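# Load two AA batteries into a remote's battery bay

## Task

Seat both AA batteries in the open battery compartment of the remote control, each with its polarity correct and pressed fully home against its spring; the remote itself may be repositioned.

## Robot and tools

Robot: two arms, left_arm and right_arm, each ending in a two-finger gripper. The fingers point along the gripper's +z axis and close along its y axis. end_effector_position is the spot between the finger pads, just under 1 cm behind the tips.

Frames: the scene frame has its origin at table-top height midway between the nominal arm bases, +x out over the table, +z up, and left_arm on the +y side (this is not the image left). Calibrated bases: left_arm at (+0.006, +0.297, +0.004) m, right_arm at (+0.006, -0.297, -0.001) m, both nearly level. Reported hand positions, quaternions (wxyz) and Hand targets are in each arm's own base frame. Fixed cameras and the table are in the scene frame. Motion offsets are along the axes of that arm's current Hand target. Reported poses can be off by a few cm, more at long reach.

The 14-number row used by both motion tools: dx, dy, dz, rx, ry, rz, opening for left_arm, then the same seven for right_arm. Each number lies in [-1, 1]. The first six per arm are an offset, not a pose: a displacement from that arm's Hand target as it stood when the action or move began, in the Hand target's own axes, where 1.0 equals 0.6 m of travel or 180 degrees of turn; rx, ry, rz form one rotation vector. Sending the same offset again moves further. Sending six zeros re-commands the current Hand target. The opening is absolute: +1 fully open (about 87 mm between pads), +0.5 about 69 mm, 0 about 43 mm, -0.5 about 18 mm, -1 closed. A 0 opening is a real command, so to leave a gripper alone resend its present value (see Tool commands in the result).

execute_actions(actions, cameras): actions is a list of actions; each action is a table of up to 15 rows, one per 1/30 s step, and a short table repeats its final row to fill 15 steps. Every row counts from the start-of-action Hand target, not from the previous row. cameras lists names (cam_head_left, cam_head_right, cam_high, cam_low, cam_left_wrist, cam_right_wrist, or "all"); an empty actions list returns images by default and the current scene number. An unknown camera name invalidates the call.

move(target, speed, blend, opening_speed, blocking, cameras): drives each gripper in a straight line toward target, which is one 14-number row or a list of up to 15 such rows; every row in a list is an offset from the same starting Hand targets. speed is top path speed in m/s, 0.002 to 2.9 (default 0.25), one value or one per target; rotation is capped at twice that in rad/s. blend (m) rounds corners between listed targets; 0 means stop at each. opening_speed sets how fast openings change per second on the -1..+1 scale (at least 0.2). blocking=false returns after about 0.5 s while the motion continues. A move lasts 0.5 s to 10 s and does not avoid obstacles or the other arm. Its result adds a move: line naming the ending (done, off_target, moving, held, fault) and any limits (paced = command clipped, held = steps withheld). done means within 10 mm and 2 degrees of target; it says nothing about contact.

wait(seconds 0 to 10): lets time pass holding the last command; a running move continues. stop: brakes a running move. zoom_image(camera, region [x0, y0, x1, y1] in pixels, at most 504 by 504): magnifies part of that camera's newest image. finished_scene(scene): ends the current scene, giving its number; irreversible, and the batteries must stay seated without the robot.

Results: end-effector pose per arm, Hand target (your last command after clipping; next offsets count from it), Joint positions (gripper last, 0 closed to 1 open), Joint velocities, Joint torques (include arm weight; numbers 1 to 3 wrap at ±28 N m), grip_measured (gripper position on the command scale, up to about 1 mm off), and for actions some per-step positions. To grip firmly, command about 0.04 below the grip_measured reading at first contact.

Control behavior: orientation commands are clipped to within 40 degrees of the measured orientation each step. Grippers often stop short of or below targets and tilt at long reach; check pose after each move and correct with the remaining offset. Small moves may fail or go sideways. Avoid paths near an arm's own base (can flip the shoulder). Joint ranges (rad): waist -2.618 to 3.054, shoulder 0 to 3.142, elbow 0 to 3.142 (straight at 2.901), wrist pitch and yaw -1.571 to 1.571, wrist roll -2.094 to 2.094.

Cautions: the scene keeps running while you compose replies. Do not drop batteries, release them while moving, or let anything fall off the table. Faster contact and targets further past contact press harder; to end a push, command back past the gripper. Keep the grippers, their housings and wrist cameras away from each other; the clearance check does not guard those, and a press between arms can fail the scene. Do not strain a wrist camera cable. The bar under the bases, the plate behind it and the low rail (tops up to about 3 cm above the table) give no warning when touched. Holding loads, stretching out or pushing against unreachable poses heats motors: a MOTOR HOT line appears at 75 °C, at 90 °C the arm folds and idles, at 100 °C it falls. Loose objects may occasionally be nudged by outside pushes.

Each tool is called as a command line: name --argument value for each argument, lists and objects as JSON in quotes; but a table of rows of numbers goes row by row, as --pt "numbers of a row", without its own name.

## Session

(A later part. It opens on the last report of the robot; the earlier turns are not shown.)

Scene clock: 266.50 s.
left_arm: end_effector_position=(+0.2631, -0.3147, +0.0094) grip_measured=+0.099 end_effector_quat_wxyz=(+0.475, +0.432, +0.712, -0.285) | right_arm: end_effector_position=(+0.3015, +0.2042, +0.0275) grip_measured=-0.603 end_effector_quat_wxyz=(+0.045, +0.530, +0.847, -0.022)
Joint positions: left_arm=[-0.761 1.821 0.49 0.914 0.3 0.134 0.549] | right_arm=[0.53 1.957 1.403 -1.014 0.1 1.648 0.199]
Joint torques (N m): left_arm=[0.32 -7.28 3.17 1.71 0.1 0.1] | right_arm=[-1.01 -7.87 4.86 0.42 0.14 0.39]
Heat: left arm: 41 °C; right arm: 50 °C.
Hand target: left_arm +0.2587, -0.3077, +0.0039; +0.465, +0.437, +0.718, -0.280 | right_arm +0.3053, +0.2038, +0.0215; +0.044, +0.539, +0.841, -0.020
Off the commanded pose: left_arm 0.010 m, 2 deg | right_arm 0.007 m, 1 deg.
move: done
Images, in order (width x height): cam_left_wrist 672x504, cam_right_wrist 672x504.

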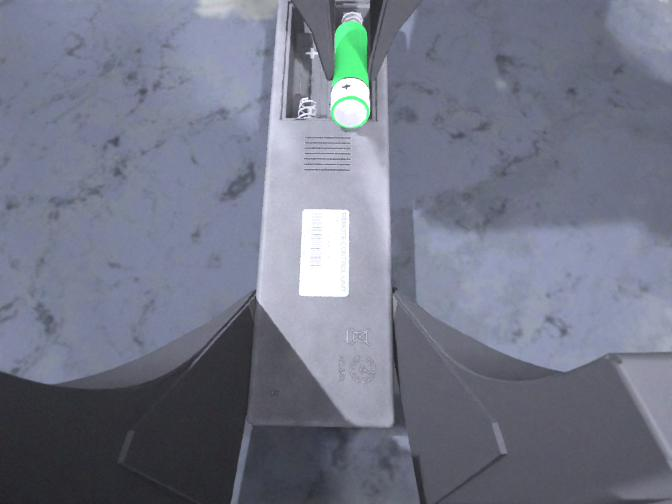

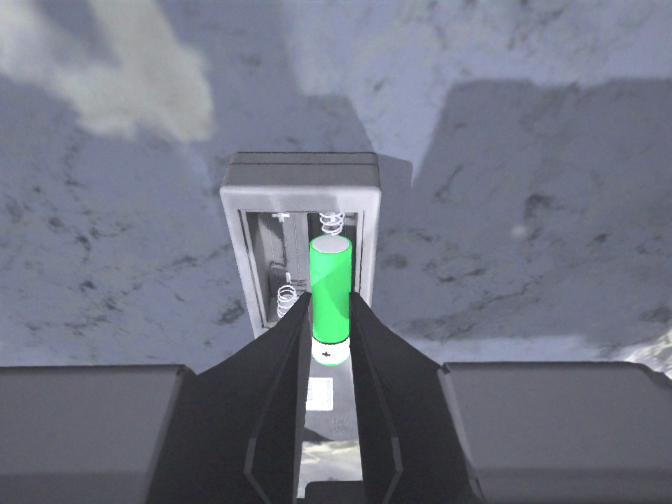

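move --pt "0 0 0 0 0 0 -0.1 0.0012 0 0.0115 0 0 0 -0.78" --pt "0 0 0 0 0 0 -0.1 0.0012 0 0.0115 0 0 0 -0.45" --speed 0.03 --opening_speed 0.4 --cameras '["cam_left_wrist","cam_right_wrist"]'

zoom_image --camera "cam_left_wrist" --region '[250, 0, 410, 130]'

Scene clock: 277.73 s.
left_arm: end_effector_position=(+0.2629, -0.3146, +0.0091) grip_measured=+0.099 end_effector_quat_wxyz=(+0.474, +0.432, +0.712, -0.285) | right_arm: end_effector_position=(+0.3037, +0.2055, +0.0245) grip_measured=-0.450 end_effector_quat_wxyz=(+0.048, +0.531, +0.846, -0.016)
Joint positions: left_arm=[-0.761 1.821 0.489 0.914 0.3 0.134 0.549] | right_arm=[0.53 1.958 1.392 -0.989 0.1 1.65 0.275]
Joint torques (N m): left_arm=[0.34 -7.27 3.22 1.7 0.09 0.1] | right_arm=[-0.96 -7.15 4.56 0.43 0.14 0.32]
Heat: left arm: 41 °C; right arm: 48 °C.
Hand target: left_arm +0.2587, -0.3077, +0.0039; +0.465, +0.437, +0.718, -0.280 | right_arm +0.3054, +0.2039, +0.0147; +0.044, +0.539, +0.841, -0.020
Off the commanded pose: left_arm 0.010 m, 2 deg | right_arm 0.010 m, 1 deg.
move: done; target 2's new opening was sent with right_arm's hand 0.011 m and 1 deg from that target
Images, in order (width x height): cam_left_wrist 672x504, cam_right_wrist 672x504.

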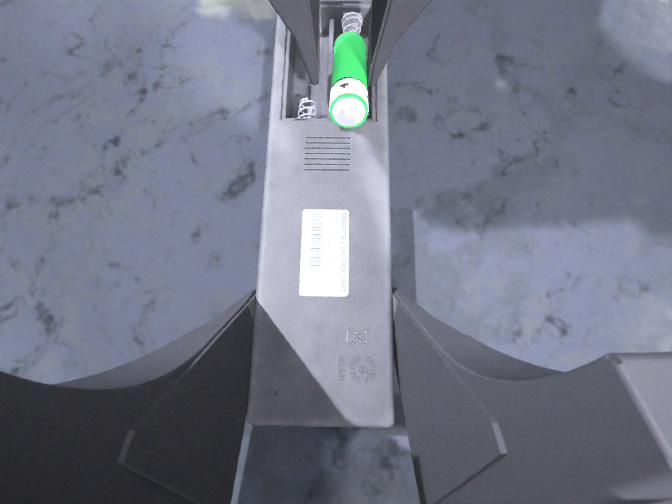

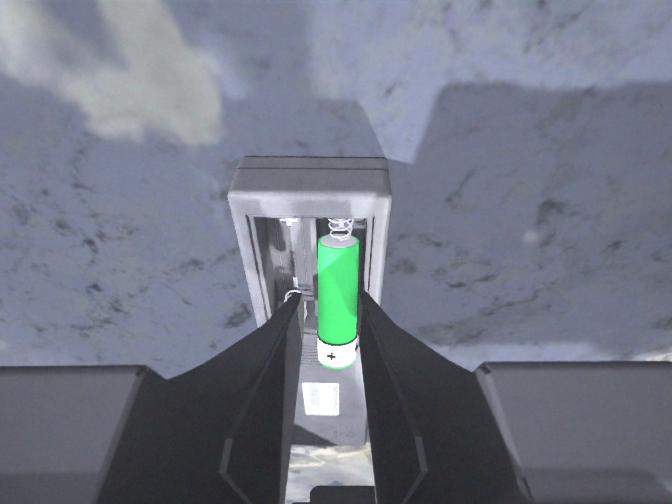

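Scaled by 3.150.

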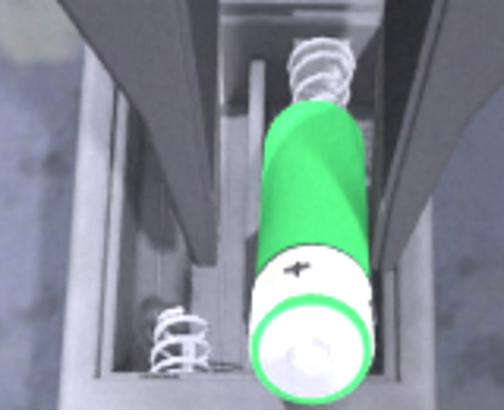

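move --pt "0 0 0 0 0 0 -0.1 -0.0065 0 -0.0863 0 0 0 -0.45" --pt "0 0 0 0 0 0 -0.1 0.0673 -0.002 -0.0943 0 0 0 -0.8" --pt "0 0 0 0 0 0 -0.1 0.0733 -0.002 -0.0347 0 0 0 -0.8" --speed 0.07 --cameras '["cam_left_wrist","cam_right_wrist","cam_low"]'

zoom_image --camera "cam_right_wrist" --region '[250, 180, 410, 340]'

zoom_image --camera "cam_left_wrist" --region '[250, 0, 410, 130]'

Scene clock: 297.23 s.
left_arm: end_effector_position=(+0.2626, -0.3148, +0.0092) grip_measured=+0.099 end_effector_quat_wxyz=(+0.474, +0.433, +0.711, -0.286) | right_arm: end_effector_position=(+0.2836, +0.2411, +0.0366) grip_measured=-0.800 end_effector_quat_wxyz=(+0.043, +0.536, +0.843, -0.022)
Joint positions: left_arm=[-0.761 1.821 0.489 0.914 0.303 0.135 0.549] | right_arm=[0.641 1.97 1.46 -1.071 0.097 1.774 0.1]
Joint torques (N m): left_arm=[0.32 -7.27 3.25 1.7 0.06 0.09] | right_arm=[0.42 -8.12 5.08 0.41 0.17 0.34]
Heat: left arm: 41 °C; right arm: 48 °C.
Hand target: left_arm +0.2587, -0.3077, +0.0039; +0.465, +0.437, +0.718, -0.280 | right_arm +0.2849, +0.2450, +0.0312; +0.044, +0.539, +0.841, -0.020
Off the commanded pose: left_arm 0.010 m, 2 deg | right_arm 0.007 m, 1 deg.
move: done; target 2's new opening was sent with right_arm's hand 0.015 m and 2 deg from that target
Images, in order (width x height): cam_low 672x504, cam_left_wrist 672x504, cam_right_wrist 672x504.

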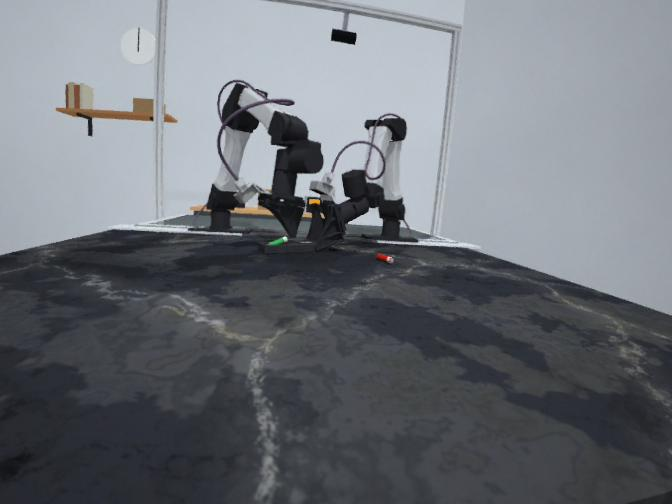

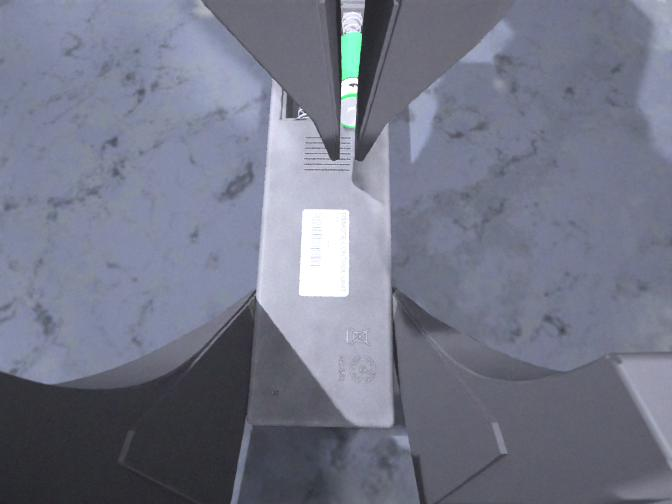

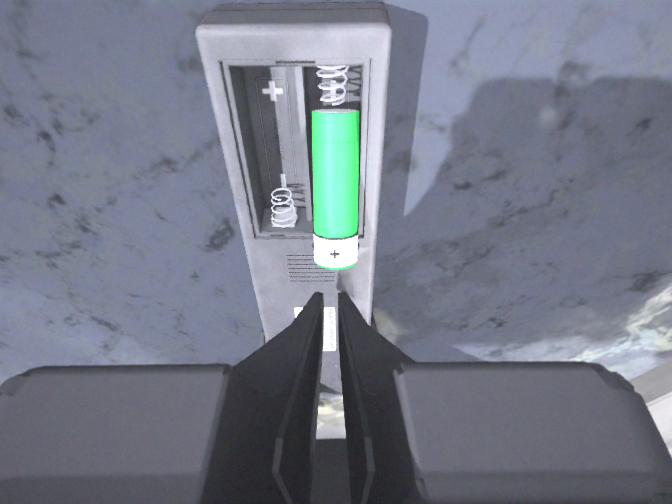

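Scaled by 3.150.

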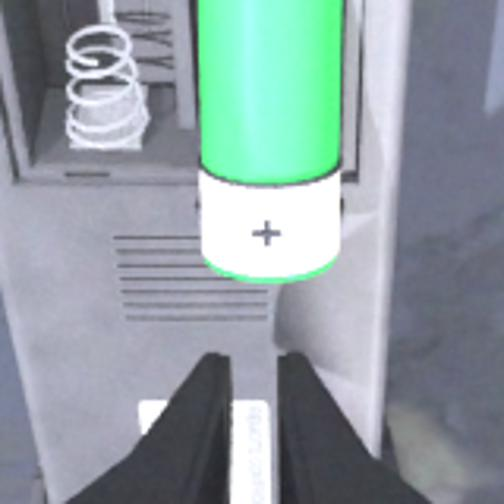

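Scaled by 3.150.

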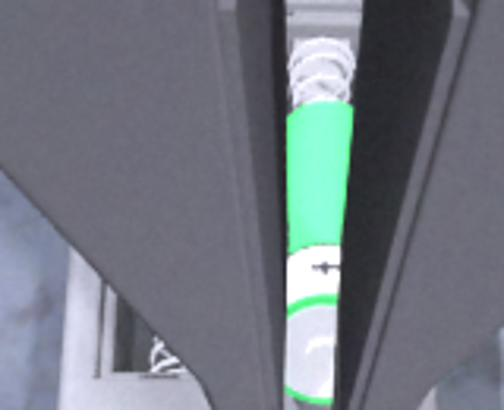

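move --target '[0,0,0,0,0,0,-0.1,-0.0598,0.007,0.006,0,0,0,-0.8]' --speed 0.03 --cameras '["cam_left_wrist","cam_right_wrist"]'

zoom_image --camera "cam_right_wrist" --region '[250, 180, 410, 340]'

zoom_image --camera "cam_left_wrist" --region '[250, 0, 410, 130]'

Scene clock: 308.07 s.
left_arm: end_effector_position=(+0.2626, -0.3148, +0.0092) grip_measured=+0.099 end_effector_quat_wxyz=(+0.474, +0.433, +0.711, -0.286) | right_arm: end_effector_position=(+0.2962, +0.2265, +0.0359) grip_measured=-0.800 end_effector_quat_wxyz=(+0.027, +0.536, +0.844, -0.010)
Joint positions: left_arm=[-0.761 1.821 0.489 0.914 0.303 0.135 0.549] | right_arm=[0.569 1.97 1.452 -1.049 0.057 1.701 0.1]
Joint torques (N m): left_arm=[0.31 -7.27 3.23 1.7 0.06 0.09] | right_arm=[-2.32 -8.96 4.7 0.29 0.63 0.05]
Heat: left arm: 41 °C; right arm: 49 °C.
Hand target: left_arm +0.2587, -0.3077, +0.0039; +0.465, +0.437, +0.718, -0.280 | right_arm +0.3039, +0.2139, +0.0311; +0.044, +0.539, +0.841, -0.019
Off the commanded pose: left_arm 0.010 m, 2 deg | right_arm 0.015 m, 2 deg.
move: off_target (right_arm)
Images, in order (width x height): cam_left_wrist 672x504, cam_right_wrist 672x504.

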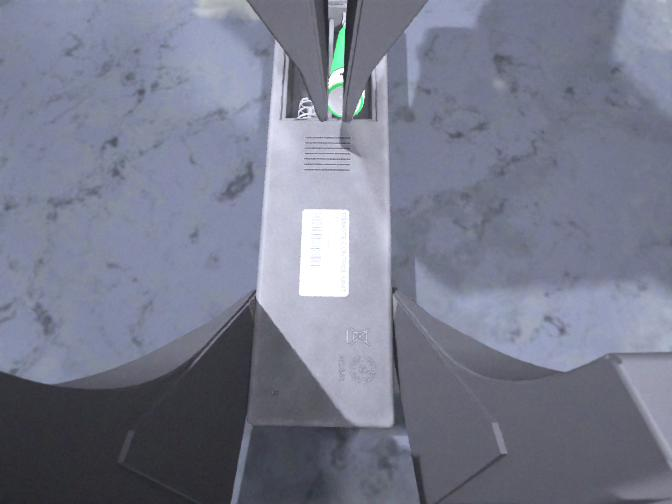

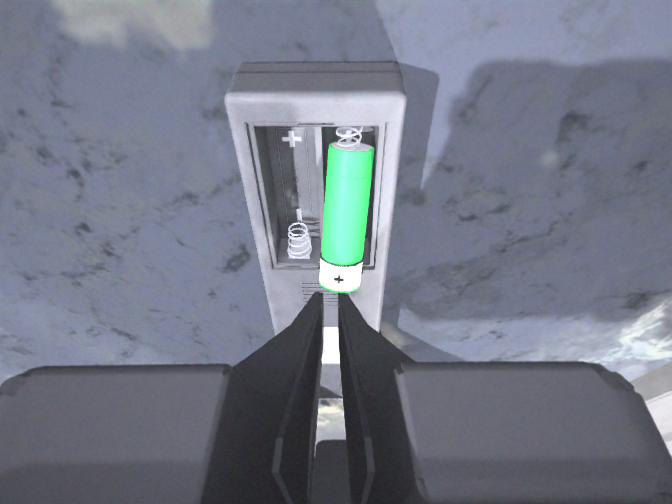

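Scaled by 3.150.

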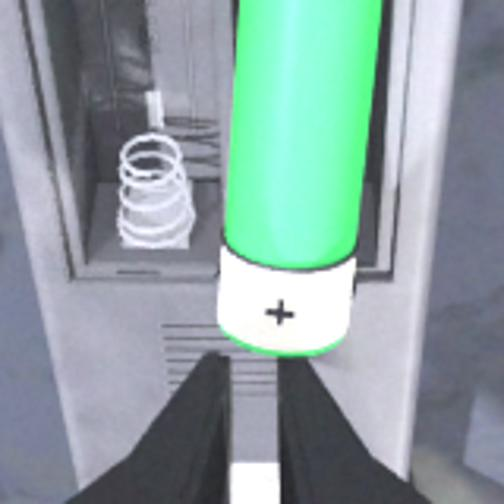

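Scaled by 3.150.

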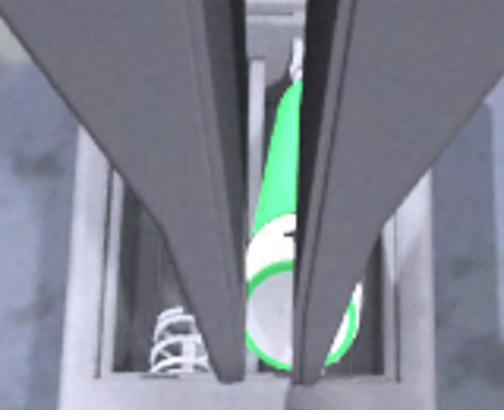

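move --target '[0,0,0,0,0,0,-0.1,-0.02,-0.015,0.002,0,0,0,-0.8]' --speed 0.03 --cameras '["cam_left_wrist","cam_right_wrist"]'

zoom_image --camera "cam_right_wrist" --region '[250, 180, 410, 340]'

zoom_image --camera "cam_left_wrist" --region '[250, 0, 410, 130]'

Scene clock: 314.50 s.
left_arm: end_effector_position=(+0.2624, -0.3149, +0.0092) grip_measured=+0.099 end_effector_quat_wxyz=(+0.474, +0.433, +0.711, -0.287) | right_arm: end_effector_position=(+0.2903, +0.2212, +0.0283) grip_measured=-0.800 end_effector_quat_wxyz=(+0.007, +0.533, +0.846, -0.009)
Joint positions: left_arm=[-0.761 1.821 0.489 0.914 0.304 0.135 0.549] | right_arm=[0.547 1.966 1.409 -1.024 0.02 1.671 0.1]
Joint torques (N m): left_arm=[0.31 -7.27 3.22 1.7 0.05 0.08] | right_arm=[-3.11 -11.88 3.96 0.18 1.02 0.04]
Heat: left arm: 41 °C; right arm: 50 °C.
Hand target: left_arm +0.2587, -0.3078, +0.0039; +0.465, +0.437, +0.718, -0.280 | right_arm +0.3007, +0.1991, +0.0309; +0.044, +0.539, +0.841, -0.020
Off the commanded pose: left_arm 0.010 m, 2 deg | right_arm 0.025 m, 4 deg.
move: off_target (right_arm)
Images, in order (width x height): cam_left_wrist 672x504, cam_right_wrist 672x504.

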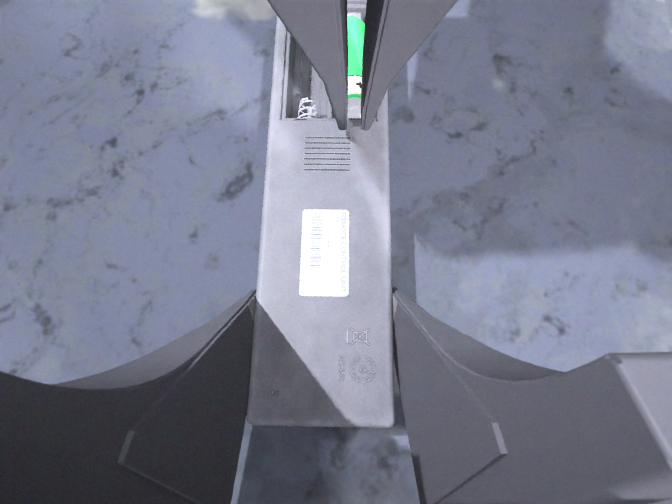

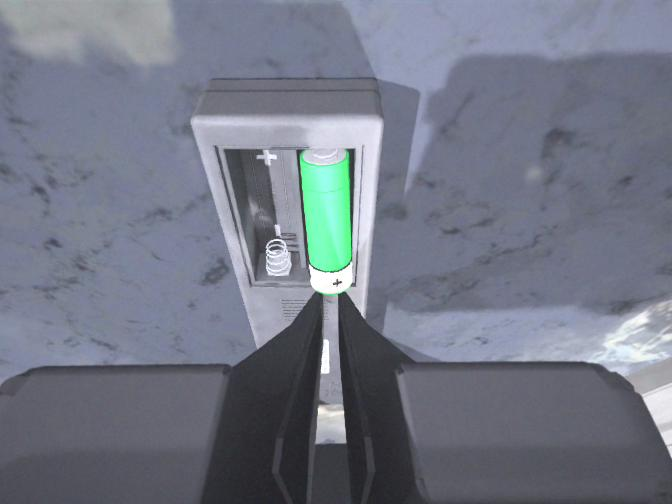

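Scaled by 3.150.

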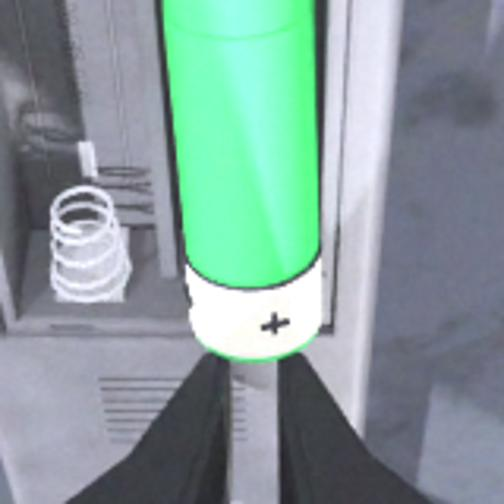

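Scaled by 3.150.

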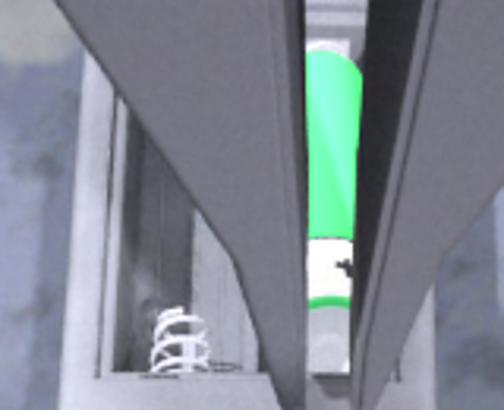

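move --target '[0,0,0,0,0,0,-0.1,-0.02,0.002,-0.002,0,0,0,-0.8]' --speed 0.03 --cameras '["cam_left_wrist","cam_right_wrist"]'

zoom_image --camera "cam_right_wrist" --region '[250, 180, 410, 340]'

zoom_image --camera "cam_left_wrist" --region '[250, 0, 410, 130]'

Scene clock: 321.40 s.
left_arm: end_effector_position=(+0.2624, -0.3149, +0.0092) grip_measured=+0.099 end_effector_quat_wxyz=(+0.474, +0.433, +0.711, -0.287) | right_arm: end_effector_position=(+0.3031, +0.1961, +0.0267) grip_measured=-0.800 end_effector_quat_wxyz=(+0.023, +0.542, +0.840, -0.022)
Joint positions: left_arm=[-0.761 1.821 0.489 0.914 0.304 0.135 0.549] | right_arm=[0.489 1.965 1.407 -1.029 0.061 1.635 0.1]
Joint torques (N m): left_arm=[0.32 -7.25 3.23 1.7 0.06 0.08] | right_arm=[-0.68 -11.97 4.55 0.2 0.57 0.05]
Heat: left arm: 41 °C; right arm: 53 °C.
Hand target: left_arm +0.2587, -0.3077, +0.0039; +0.465, +0.437, +0.718, -0.280 | right_arm +0.3068, +0.1890, +0.0333; +0.044, +0.539, +0.841, -0.020
Off the commanded pose: left_arm 0.010 m, 2 deg | right_arm 0.010 m, 2 deg.
move: done
Images, in order (width x height): cam_left_wrist 672x504, cam_right_wrist 672x504.

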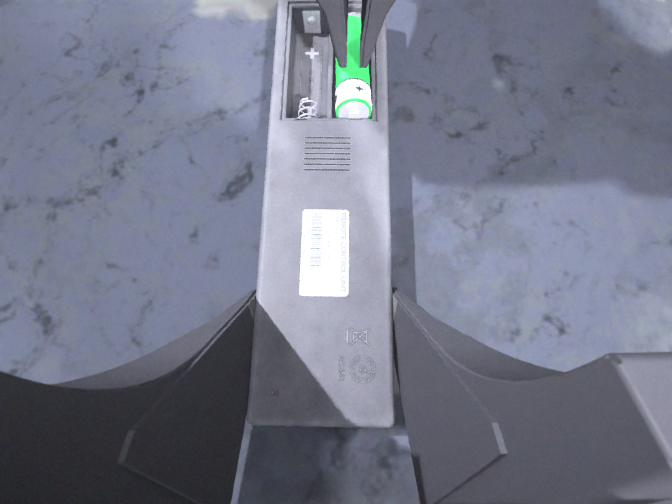

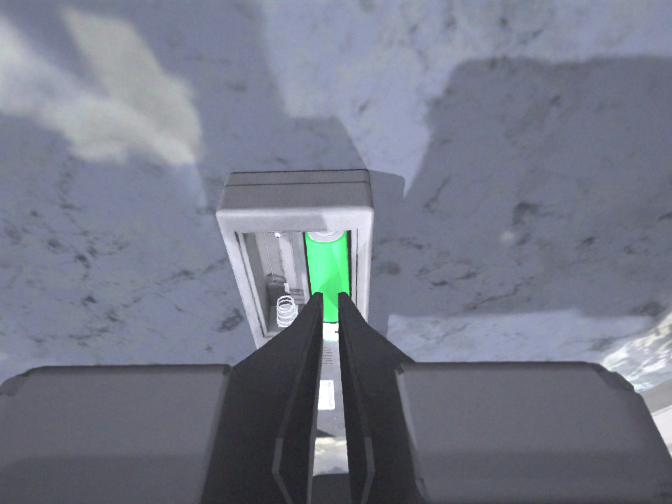

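Scaled by 3.150.

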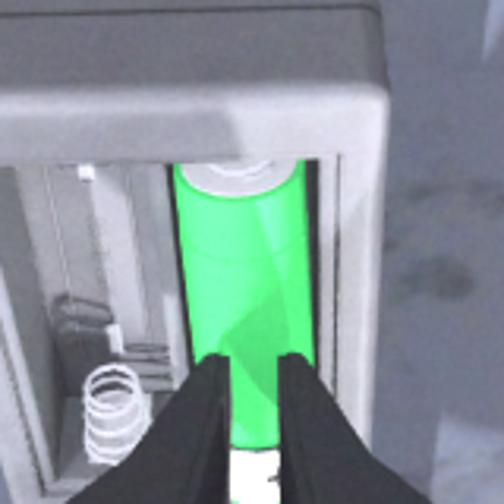

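Scaled by 3.150.

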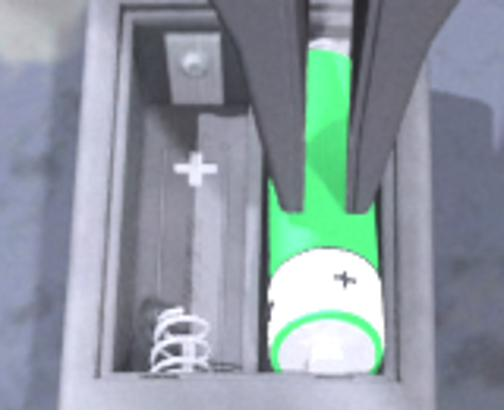

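move --pt "0 0 0 0 0 0 -0.1 0.0105 0 -0.029 0 0 0 -0.8" --pt "0 0 0 0 0 0 -0.1 0.031 0.003 -0.0243 0 0 0 -0.8" --pt "0 0 0 0 0 0 -0.1 0.0407 0.003 0.0718 0 0 0 -0.8" --speed 0.04 --cameras '["cam_left_wrist","cam_right_wrist"]'

zoom_image --camera "cam_right_wrist" --region '[250, 180, 410, 340]'

zoom_image --camera "cam_left_wrist" --region '[250, 0, 410, 130]'

Scene clock: 334.80 s.
left_arm: end_effector_position=(+0.2624, -0.3149, +0.0092) grip_measured=+0.099 end_effector_quat_wxyz=(+0.474, +0.433, +0.711, -0.287) | right_arm: end_effector_position=(+0.2892, +0.2020, +0.0220) grip_measured=-0.800 end_effector_quat_wxyz=(+0.030, +0.536, +0.843, -0.027)
Joint positions: left_arm=[-0.761 1.821 0.489 0.914 0.304 0.135 0.549] | right_arm=[0.531 1.942 1.356 -1.007 0.078 1.665 0.1]
Joint torques (N m): left_arm=[0.29 -7.28 3.22 1.69 0.06 0.08] | right_arm=[0.57 -3.25 1.74 1.54 0.39 0.34]
Heat: left arm: 41 °C; right arm: 55 °C.
Hand target: left_arm +0.2587, -0.3078, +0.0039; +0.465, +0.437, +0.718, -0.280 | right_arm +0.3005, +0.2083, -0.0120; +0.044, +0.539, +0.841, -0.020
Off the commanded pose: left_arm 0.010 m, 2 deg | right_arm 0.036 m, 2 deg.
move: off_target (right_arm)
Images, in order (width x height): cam_left_wrist 672x504, cam_right_wrist 672x504.

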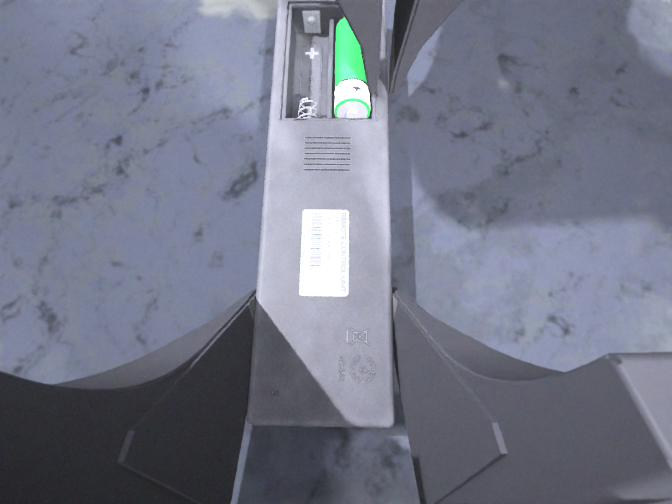

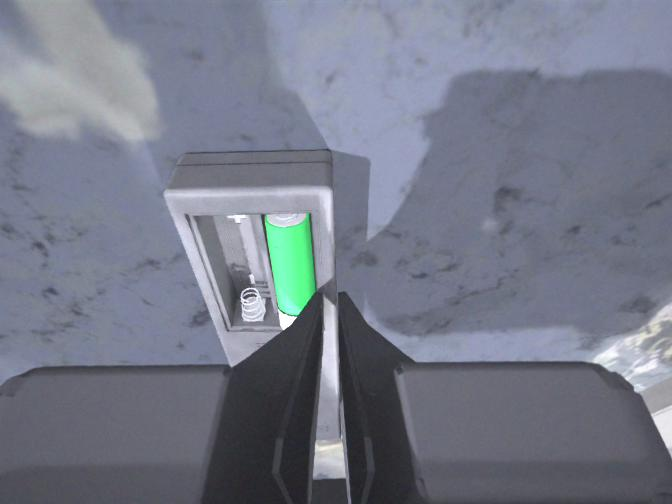

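Scaled by 3.150.

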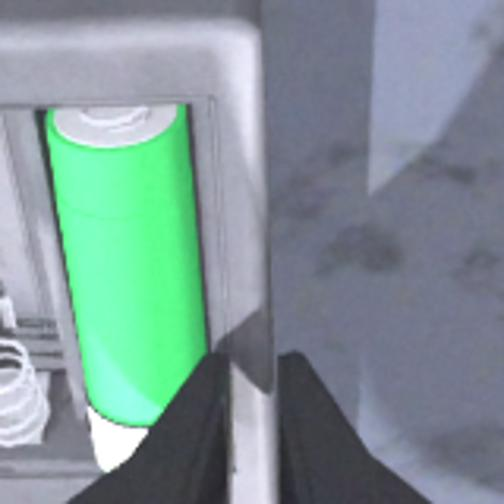

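Scaled by 3.150.

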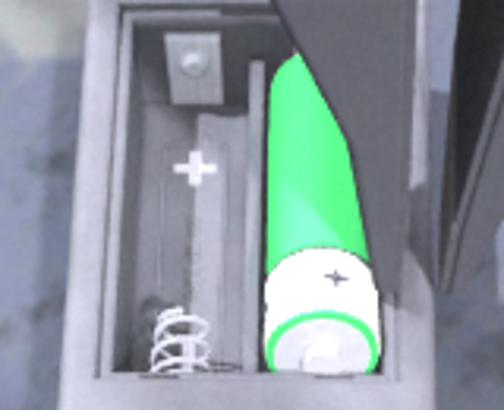

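move --pt "0 0 0 0 0 0 -0.1 -0.009 0 -0.09 0 0 0 -0.8" --speed 0.05 --cameras '["cam_left_wrist","cam_right_wrist"]'

zoom_image --camera "cam_right_wrist" --region '[250, 180, 410, 340]'

Scene clock: 339.90 s.
left_arm: end_effector_position=(+0.2624, -0.3149, +0.0092) grip_measured=+0.099 end_effector_quat_wxyz=(+0.474, +0.433, +0.711, -0.287) | right_arm: end_effector_position=(+0.2919, +0.2035, +0.0341) grip_measured=-0.800 end_effector_quat_wxyz=(+0.030, +0.536, +0.843, -0.028)
Joint positions: left_arm=[-0.761 1.821 0.489 0.914 0.304 0.135 0.549] | right_arm=[0.531 1.939 1.403 -1.057 0.078 1.665 0.1]
Joint torques (N m): left_arm=[0.32 -7.3 3.23 1.7 0.05 0.08] | right_arm=[0.57 -9.25 7.79 0.03 0.37 0.35]
Heat: left arm: 41 °C; right arm: 53 °C.
Hand target: left_arm +0.2587, -0.3078, +0.0039; +0.465, +0.437, +0.718, -0.280 | right_arm +0.2999, +0.2077, +0.0422; +0.044, +0.539, +0.841, -0.020
Off the commanded pose: left_arm 0.010 m, 2 deg | right_arm 0.012 m, 2 deg.
move: off_target (right_arm)
Images, in order (width x height): cam_left_wrist 672x504, cam_right_wrist 672x504.

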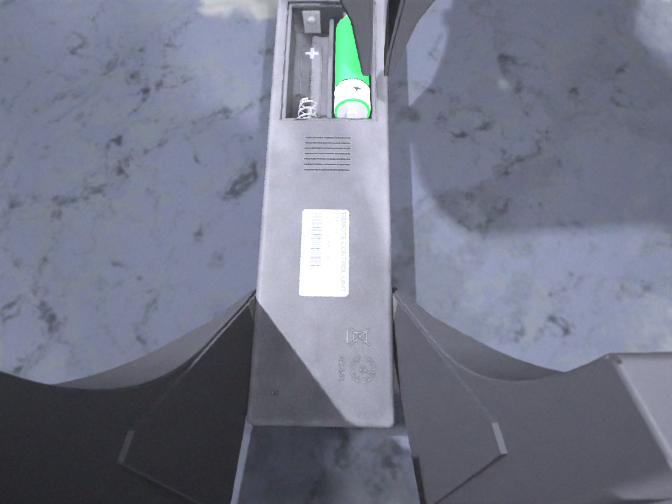

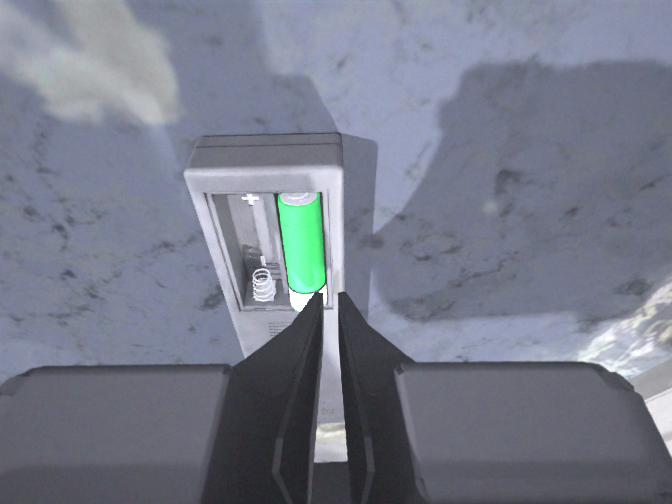

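Scaled by 3.150.

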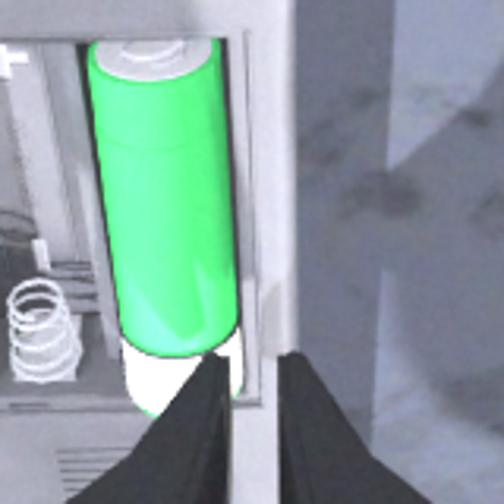

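move --pt "0 0 0 0 0 0 -0.1 0.014 0.0135 -0.0115 0 0 0 -0.8" --pt "0 0 0 0 0 0 -0.1 0.015 0.0135 0.005 0 0 0 -0.8" --speed 0.05 --cameras '["cam_left_wrist","cam_right_wrist"]'

zoom_image --camera "cam_right_wrist" --region '[250, 180, 410, 340]'

Scene clock: 357.03 s.
left_arm: end_effector_position=(+0.2624, -0.3149, +0.0092) grip_measured=+0.099 end_effector_quat_wxyz=(+0.474, +0.433, +0.711, -0.287) | right_arm: end_effector_position=(+0.2975, +0.2153, +0.0419) grip_measured=-0.800 end_effector_quat_wxyz=(+0.032, +0.537, +0.843, -0.023)
Joint positions: left_arm=[-0.761 1.821 0.489 0.914 0.304 0.135 0.549] | right_arm=[0.552 1.962 1.468 -1.09 0.079 1.687 0.1]
Joint torques (N m): left_arm=[0.31 -7.27 3.23 1.7 0.06 0.09] | right_arm=[0.61 -7.94 6.01 0.31 0.38 0.33]
Heat: left arm: 41 °C; right arm: 52 °C.
Hand target: left_arm +0.2587, -0.3078, +0.0039; +0.465, +0.437, +0.718, -0.280 | right_arm +0.3037, +0.2191, +0.0386; +0.044, +0.539, +0.841, -0.020
Off the commanded pose: left_arm 0.010 m, 2 deg | right_arm 0.008 m, 1 deg.
move: done
Images, in order (width x height): cam_left_wrist 672x504, cam_right_wrist 672x504.

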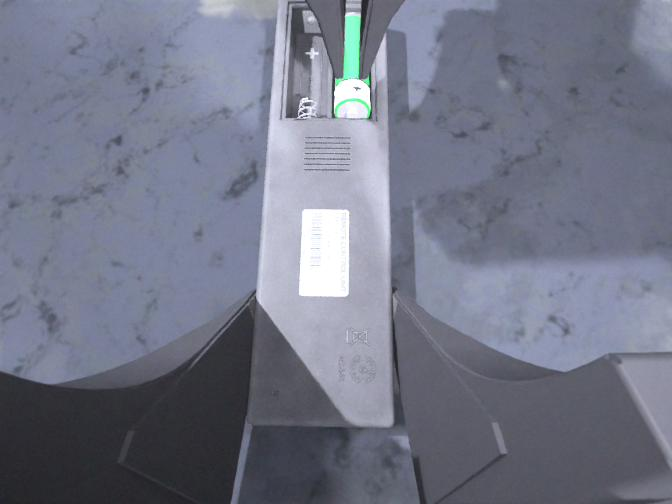

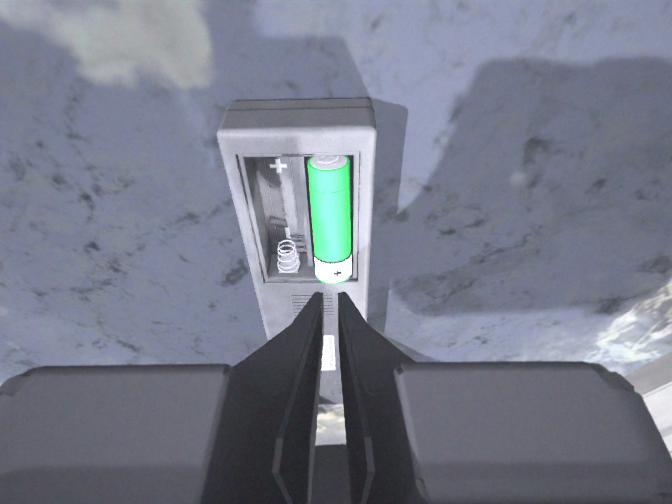

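Scaled by 3.150.

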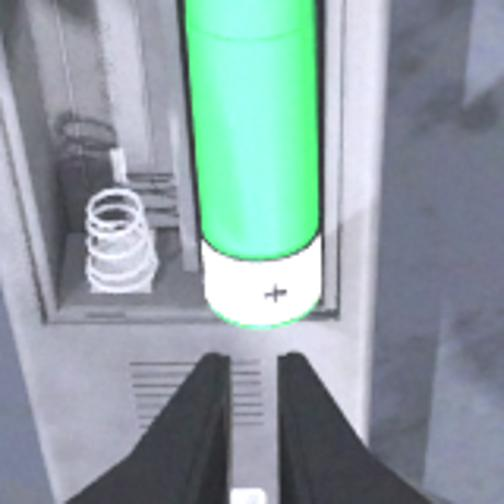

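move --target '[0,0,0,0,0,0,-0.1,0.0085,0,0.083,0,0,0,-0.8]' --speed 0.04 --cameras '["cam_left_wrist","cam_right_wrist"]'

zoom_image --camera "cam_right_wrist" --region '[250, 180, 410, 340]'

zoom_image --camera "cam_left_wrist" --region '[250, 0, 410, 130]'

Scene clock: 364.90 s.
left_arm: end_effector_position=(+0.2624, -0.3149, +0.0092) grip_measured=+0.099 end_effector_quat_wxyz=(+0.474, +0.433, +0.711, -0.287) | right_arm: end_effector_position=(+0.2999, +0.2166, +0.0219) grip_measured=-0.800 end_effector_quat_wxyz=(+0.037, +0.537, +0.842, -0.015)
Joint positions: left_arm=[-0.761 1.821 0.489 0.914 0.304 0.135 0.549] | right_arm=[0.552 1.977 1.406 -0.995 0.08 1.687 0.1]
Joint torques (N m): left_arm=[0.32 -7.3 3.23 1.7 0.06 0.08] | right_arm=[0.65 -3.84 1.65 1.3 0.37 0.33]
Heat: left arm: 41 °C; right arm: 51 °C.
Hand target: left_arm +0.2587, -0.3078, +0.0039; +0.465, +0.437, +0.718, -0.280 | right_arm +0.3041, +0.2196, -0.0115; +0.044, +0.539, +0.841, -0.020
Off the commanded pose: left_arm 0.010 m, 2 deg | right_arm 0.034 m, 1 deg.
move: off_target (right_arm)
Images, in order (width x height): cam_left_wrist 672x504, cam_right_wrist 672x504.

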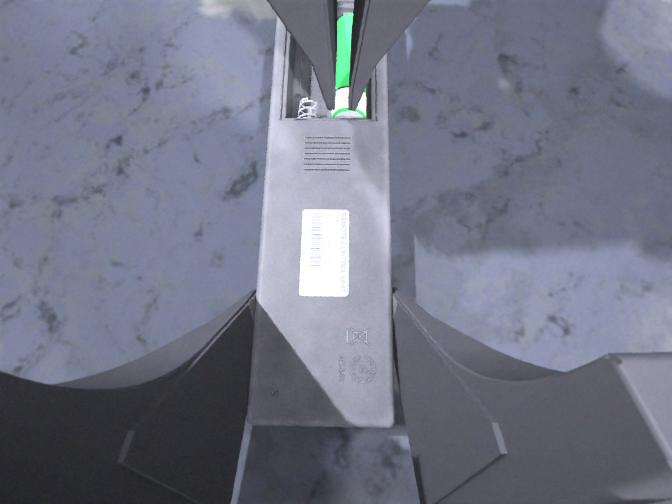

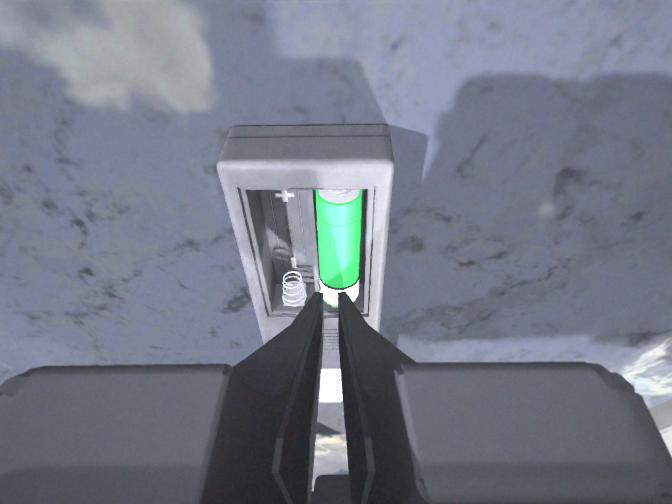

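Scaled by 3.150.

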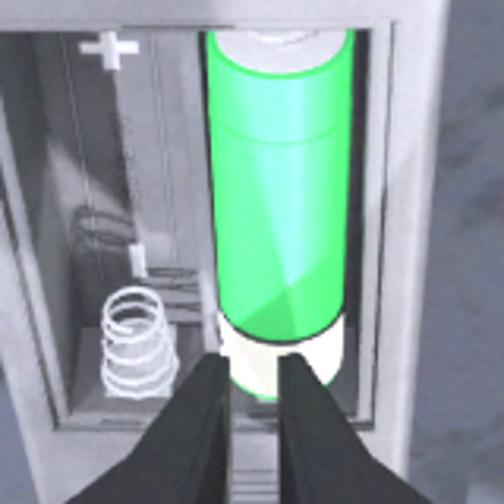

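Scaled by 3.150.

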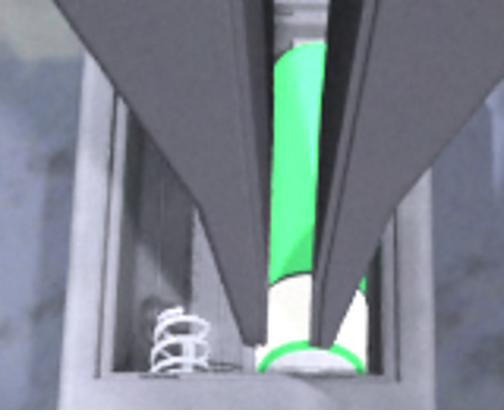

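move --pt "0 0 0 0 0 0 0.45 -0.01 0 -0.0995 0 0 0 -0.8" --pt "-0.03 0 -0.164 0 0 0 0.45 -0.0267 0 -0.2653 0 0 0 -0.8" --pt "-0.044 0.109 -0.489 0 0 0 0.45 -0.0267 0 -0.2653 0 0 0 -0.2" --speed 0.12 --cameras '["cam_right_wrist","cam_high","cam_left_wrist"]'

zoom_image --camera "cam_right_wrist" --region '[250, 120, 410, 280]'

Scene clock: 393.80 s.
left_arm: end_effector_position=(+0.1930, -0.0514, +0.1406) grip_measured=+0.450 end_effector_quat_wxyz=(+0.454, +0.437, +0.724, -0.281) | right_arm: end_effector_position=(+0.2983, +0.2156, +0.1311) grip_measured=-0.200 end_effector_quat_wxyz=(+0.025, +0.536, +0.843, -0.039)
Joint positions: left_arm=[0.519 1.121 0.785 -1.333 1.124 1.667 0.725] | right_arm=[0.552 1.974 1.841 -1.486 0.08 1.687 0.4]
Joint torques (N m): left_arm=[0.38 -0.94 8.02 0.01 0.74 0.08] | right_arm=[0.51 -12.03 7.88 -0.03 0.36 0.32]
Heat: left arm: 40 °C; right arm: 48 °C.
Hand target: left_arm +0.1978, -0.0504, +0.1491; +0.465, +0.437, +0.717, -0.280 | right_arm +0.3025, +0.2179, +0.1485; +0.044, +0.539, +0.841, -0.020
Off the commanded pose: left_arm 0.010 m, 1 deg | right_arm 0.018 m, 3 deg.
move: off_target (right_arm); target 3's new opening was sent with right_arm's hand 0.018 m and 3 deg from that target
Images, in order (width x height): cam_high 672x504, cam_left_wrist 672x504, cam_right_wrist 672x504.

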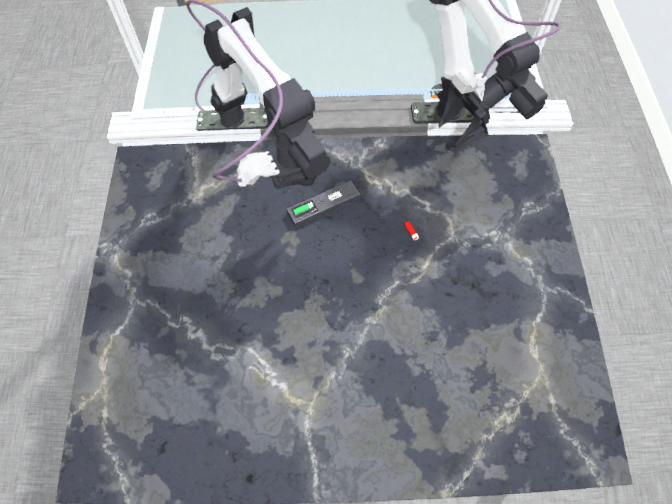

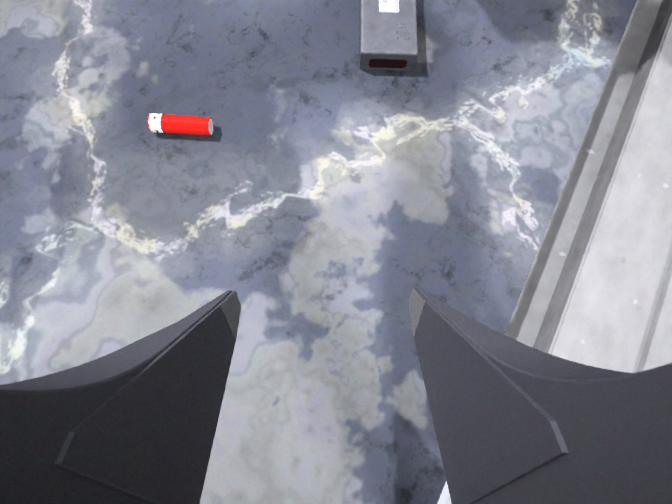

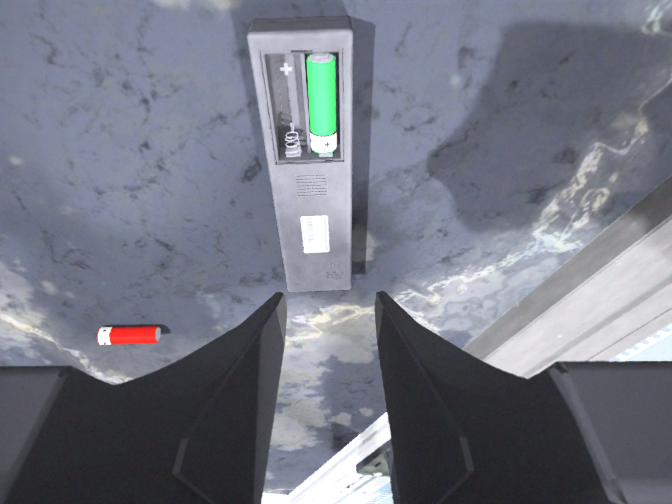

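Scaled by 3.150.

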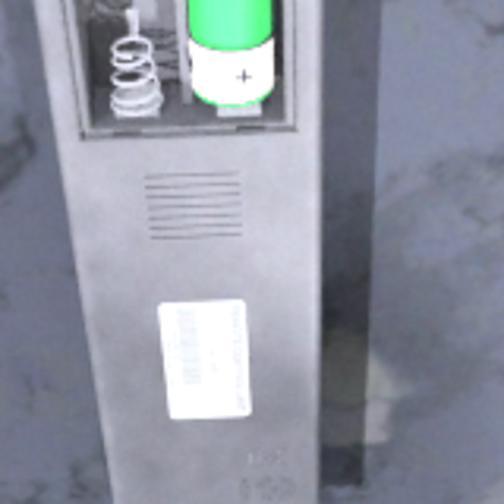

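move --target '[0,0,0,0,0,0,0.45,0.369,0.286,0.0045,-0.052,0,-0.5196,-0.2]' --speed 0.3 --cameras '["cam_right_wrist","cam_high"]'

Scene clock: 415.53 s.
left_arm: end_effector_position=(+0.1929, -0.0514, +0.1406) grip_measured=+0.450 end_effector_quat_wxyz=(+0.454, +0.437, +0.724, -0.281) | right_arm: end_effector_position=(+0.3619, +0.4779, +0.1221) grip_measured=-0.200 end_effector_quat_wxyz=(+0.255, -0.211, +0.926, +0.182)
Joint positions: left_arm=[0.519 1.121 0.785 -1.333 1.124 1.667 0.725] | right_arm=[0.903 2.642 2.834 -1.126 0.035 0.443 0.4]
Joint torques (N m): left_arm=[0.34 -0.95 8.03 0 0.74 0.07] | right_arm=[0.57 -12.83 8.4 1.75 0.12 0.02]
Heat: left arm: 38 °C; right arm: 51 °C.
Hand target: left_arm +0.1978, -0.0504, +0.1491; +0.464, +0.437, +0.718, -0.280 | right_arm +0.3665, +0.4898, +0.1272; +0.055, -0.248, +0.967, +0.016
Off the commanded pose: left_arm 0.010 m, 1 deg | right_arm 0.014 m, 31 deg.
elbow stopped short (right arm): the move would have taken joint 3 (elbow) straighter than the controller allows.
move: off_target (right_arm)
Images, in order (width x height): cam_high 672x504, cam_right_wrist 672x504.

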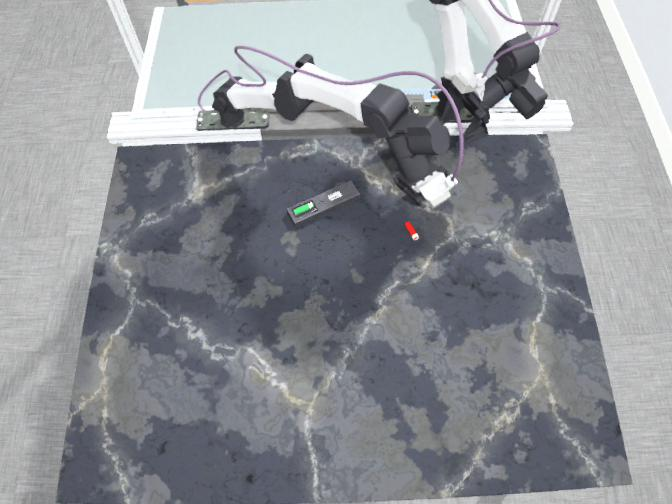

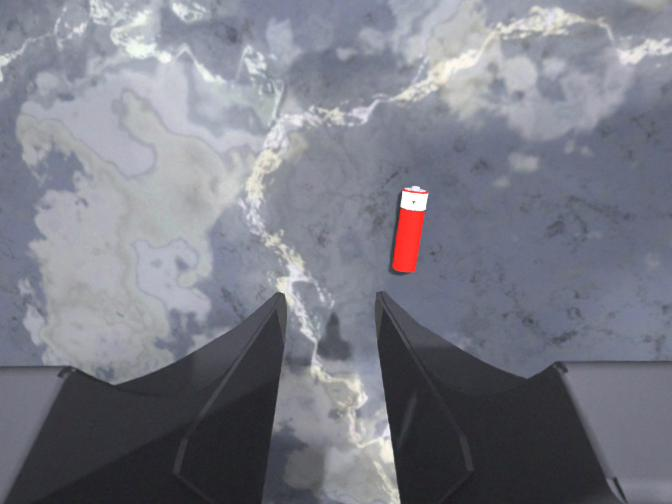

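move --target '[-0.047,0.148,0.0625,0,0.278,0,-0.2,0.4327,-0.5,-0.088,0,0,0,-0.2]' --speed 0.3

Scene clock: 437.73 s.
left_arm: end_effector_position=(+0.2944, -0.0502, +0.1555) grip_measured=-0.200 end_effector_quat_wxyz=(+0.118, +0.515, +0.846, -0.074) | right_arm: end_effector_position=(+0.2817, +0.1025, +0.1395) grip_measured=-0.200 end_effector_quat_wxyz=(+0.039, -0.242, +0.969, +0.017)
Joint positions: left_arm=[-0.145 1.616 1.5 -1.292 0.228 0.93 0.4] | right_arm=[0.353 1.757 1.592 -1.323 -0.025 -0.136 0.4]
Joint torques (N m): left_arm=[-0.5 -5.23 8.54 0.5 0.07 -0.08] | right_arm=[-0.31 -11.51 5.16 0.42 0.1 0.05]
Heat: left arm: 40 °C; right arm: 57 °C.
Hand target: left_arm +0.2977, -0.0500, +0.1598; +0.117, +0.514, +0.847, -0.068 | right_arm +0.2793, +0.0998, +0.1489; +0.055, -0.247, +0.967, +0.016
Off the commanded pose: left_arm 0.005 m, 1 deg | right_arm 0.010 m, 2 deg.
move: done

move --target '[-0.15,0.038,0.1973,-0.132,0,-0.476,-0.2,0,0,0,0,0,0,-0.2]' --speed 0.25 --cameras '["cam_left_wrist"]'

Scene clock: 446.73 s.
left_arm: end_effector_position=(+0.3681, -0.1437, +0.0680) grip_measured=-0.200 end_effector_quat_wxyz=(+0.129, -0.224, +0.966, +0.025) | right_arm: end_effector_position=(+0.2817, +0.1025, +0.1395) grip_measured=-0.200 end_effector_quat_wxyz=(+0.039, -0.243, +0.969, +0.017)
Joint positions: left_arm=[-0.379 1.986 1.611 -1.009 -0.187 -0.817 0.4] | right_arm=[0.353 1.757 1.592 -1.323 -0.025 -0.136 0.4]
Joint torques (N m): left_arm=[-0.53 -8.13 8.68 0.6 -0.32 -0.09] | right_arm=[-0.32 -11.51 5.19 0.41 0.1 0.04]
Heat: left arm: 40 °C; right arm: 58 °C.
Hand target: left_arm +0.3729, -0.1445, +0.0701; +0.134, -0.226, +0.964, +0.030 | right_arm +0.2793, +0.0998, +0.1489; +0.055, -0.248, +0.967, +0.016
Off the commanded pose: left_arm 0.005 m, 1 deg | right_arm 0.010 m, 2 deg.
move: done
Images, in order (width x height): cam_left_wrist 672x504.

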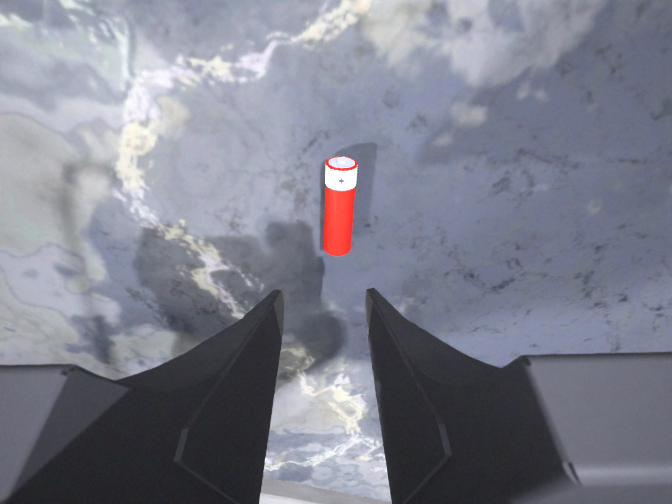

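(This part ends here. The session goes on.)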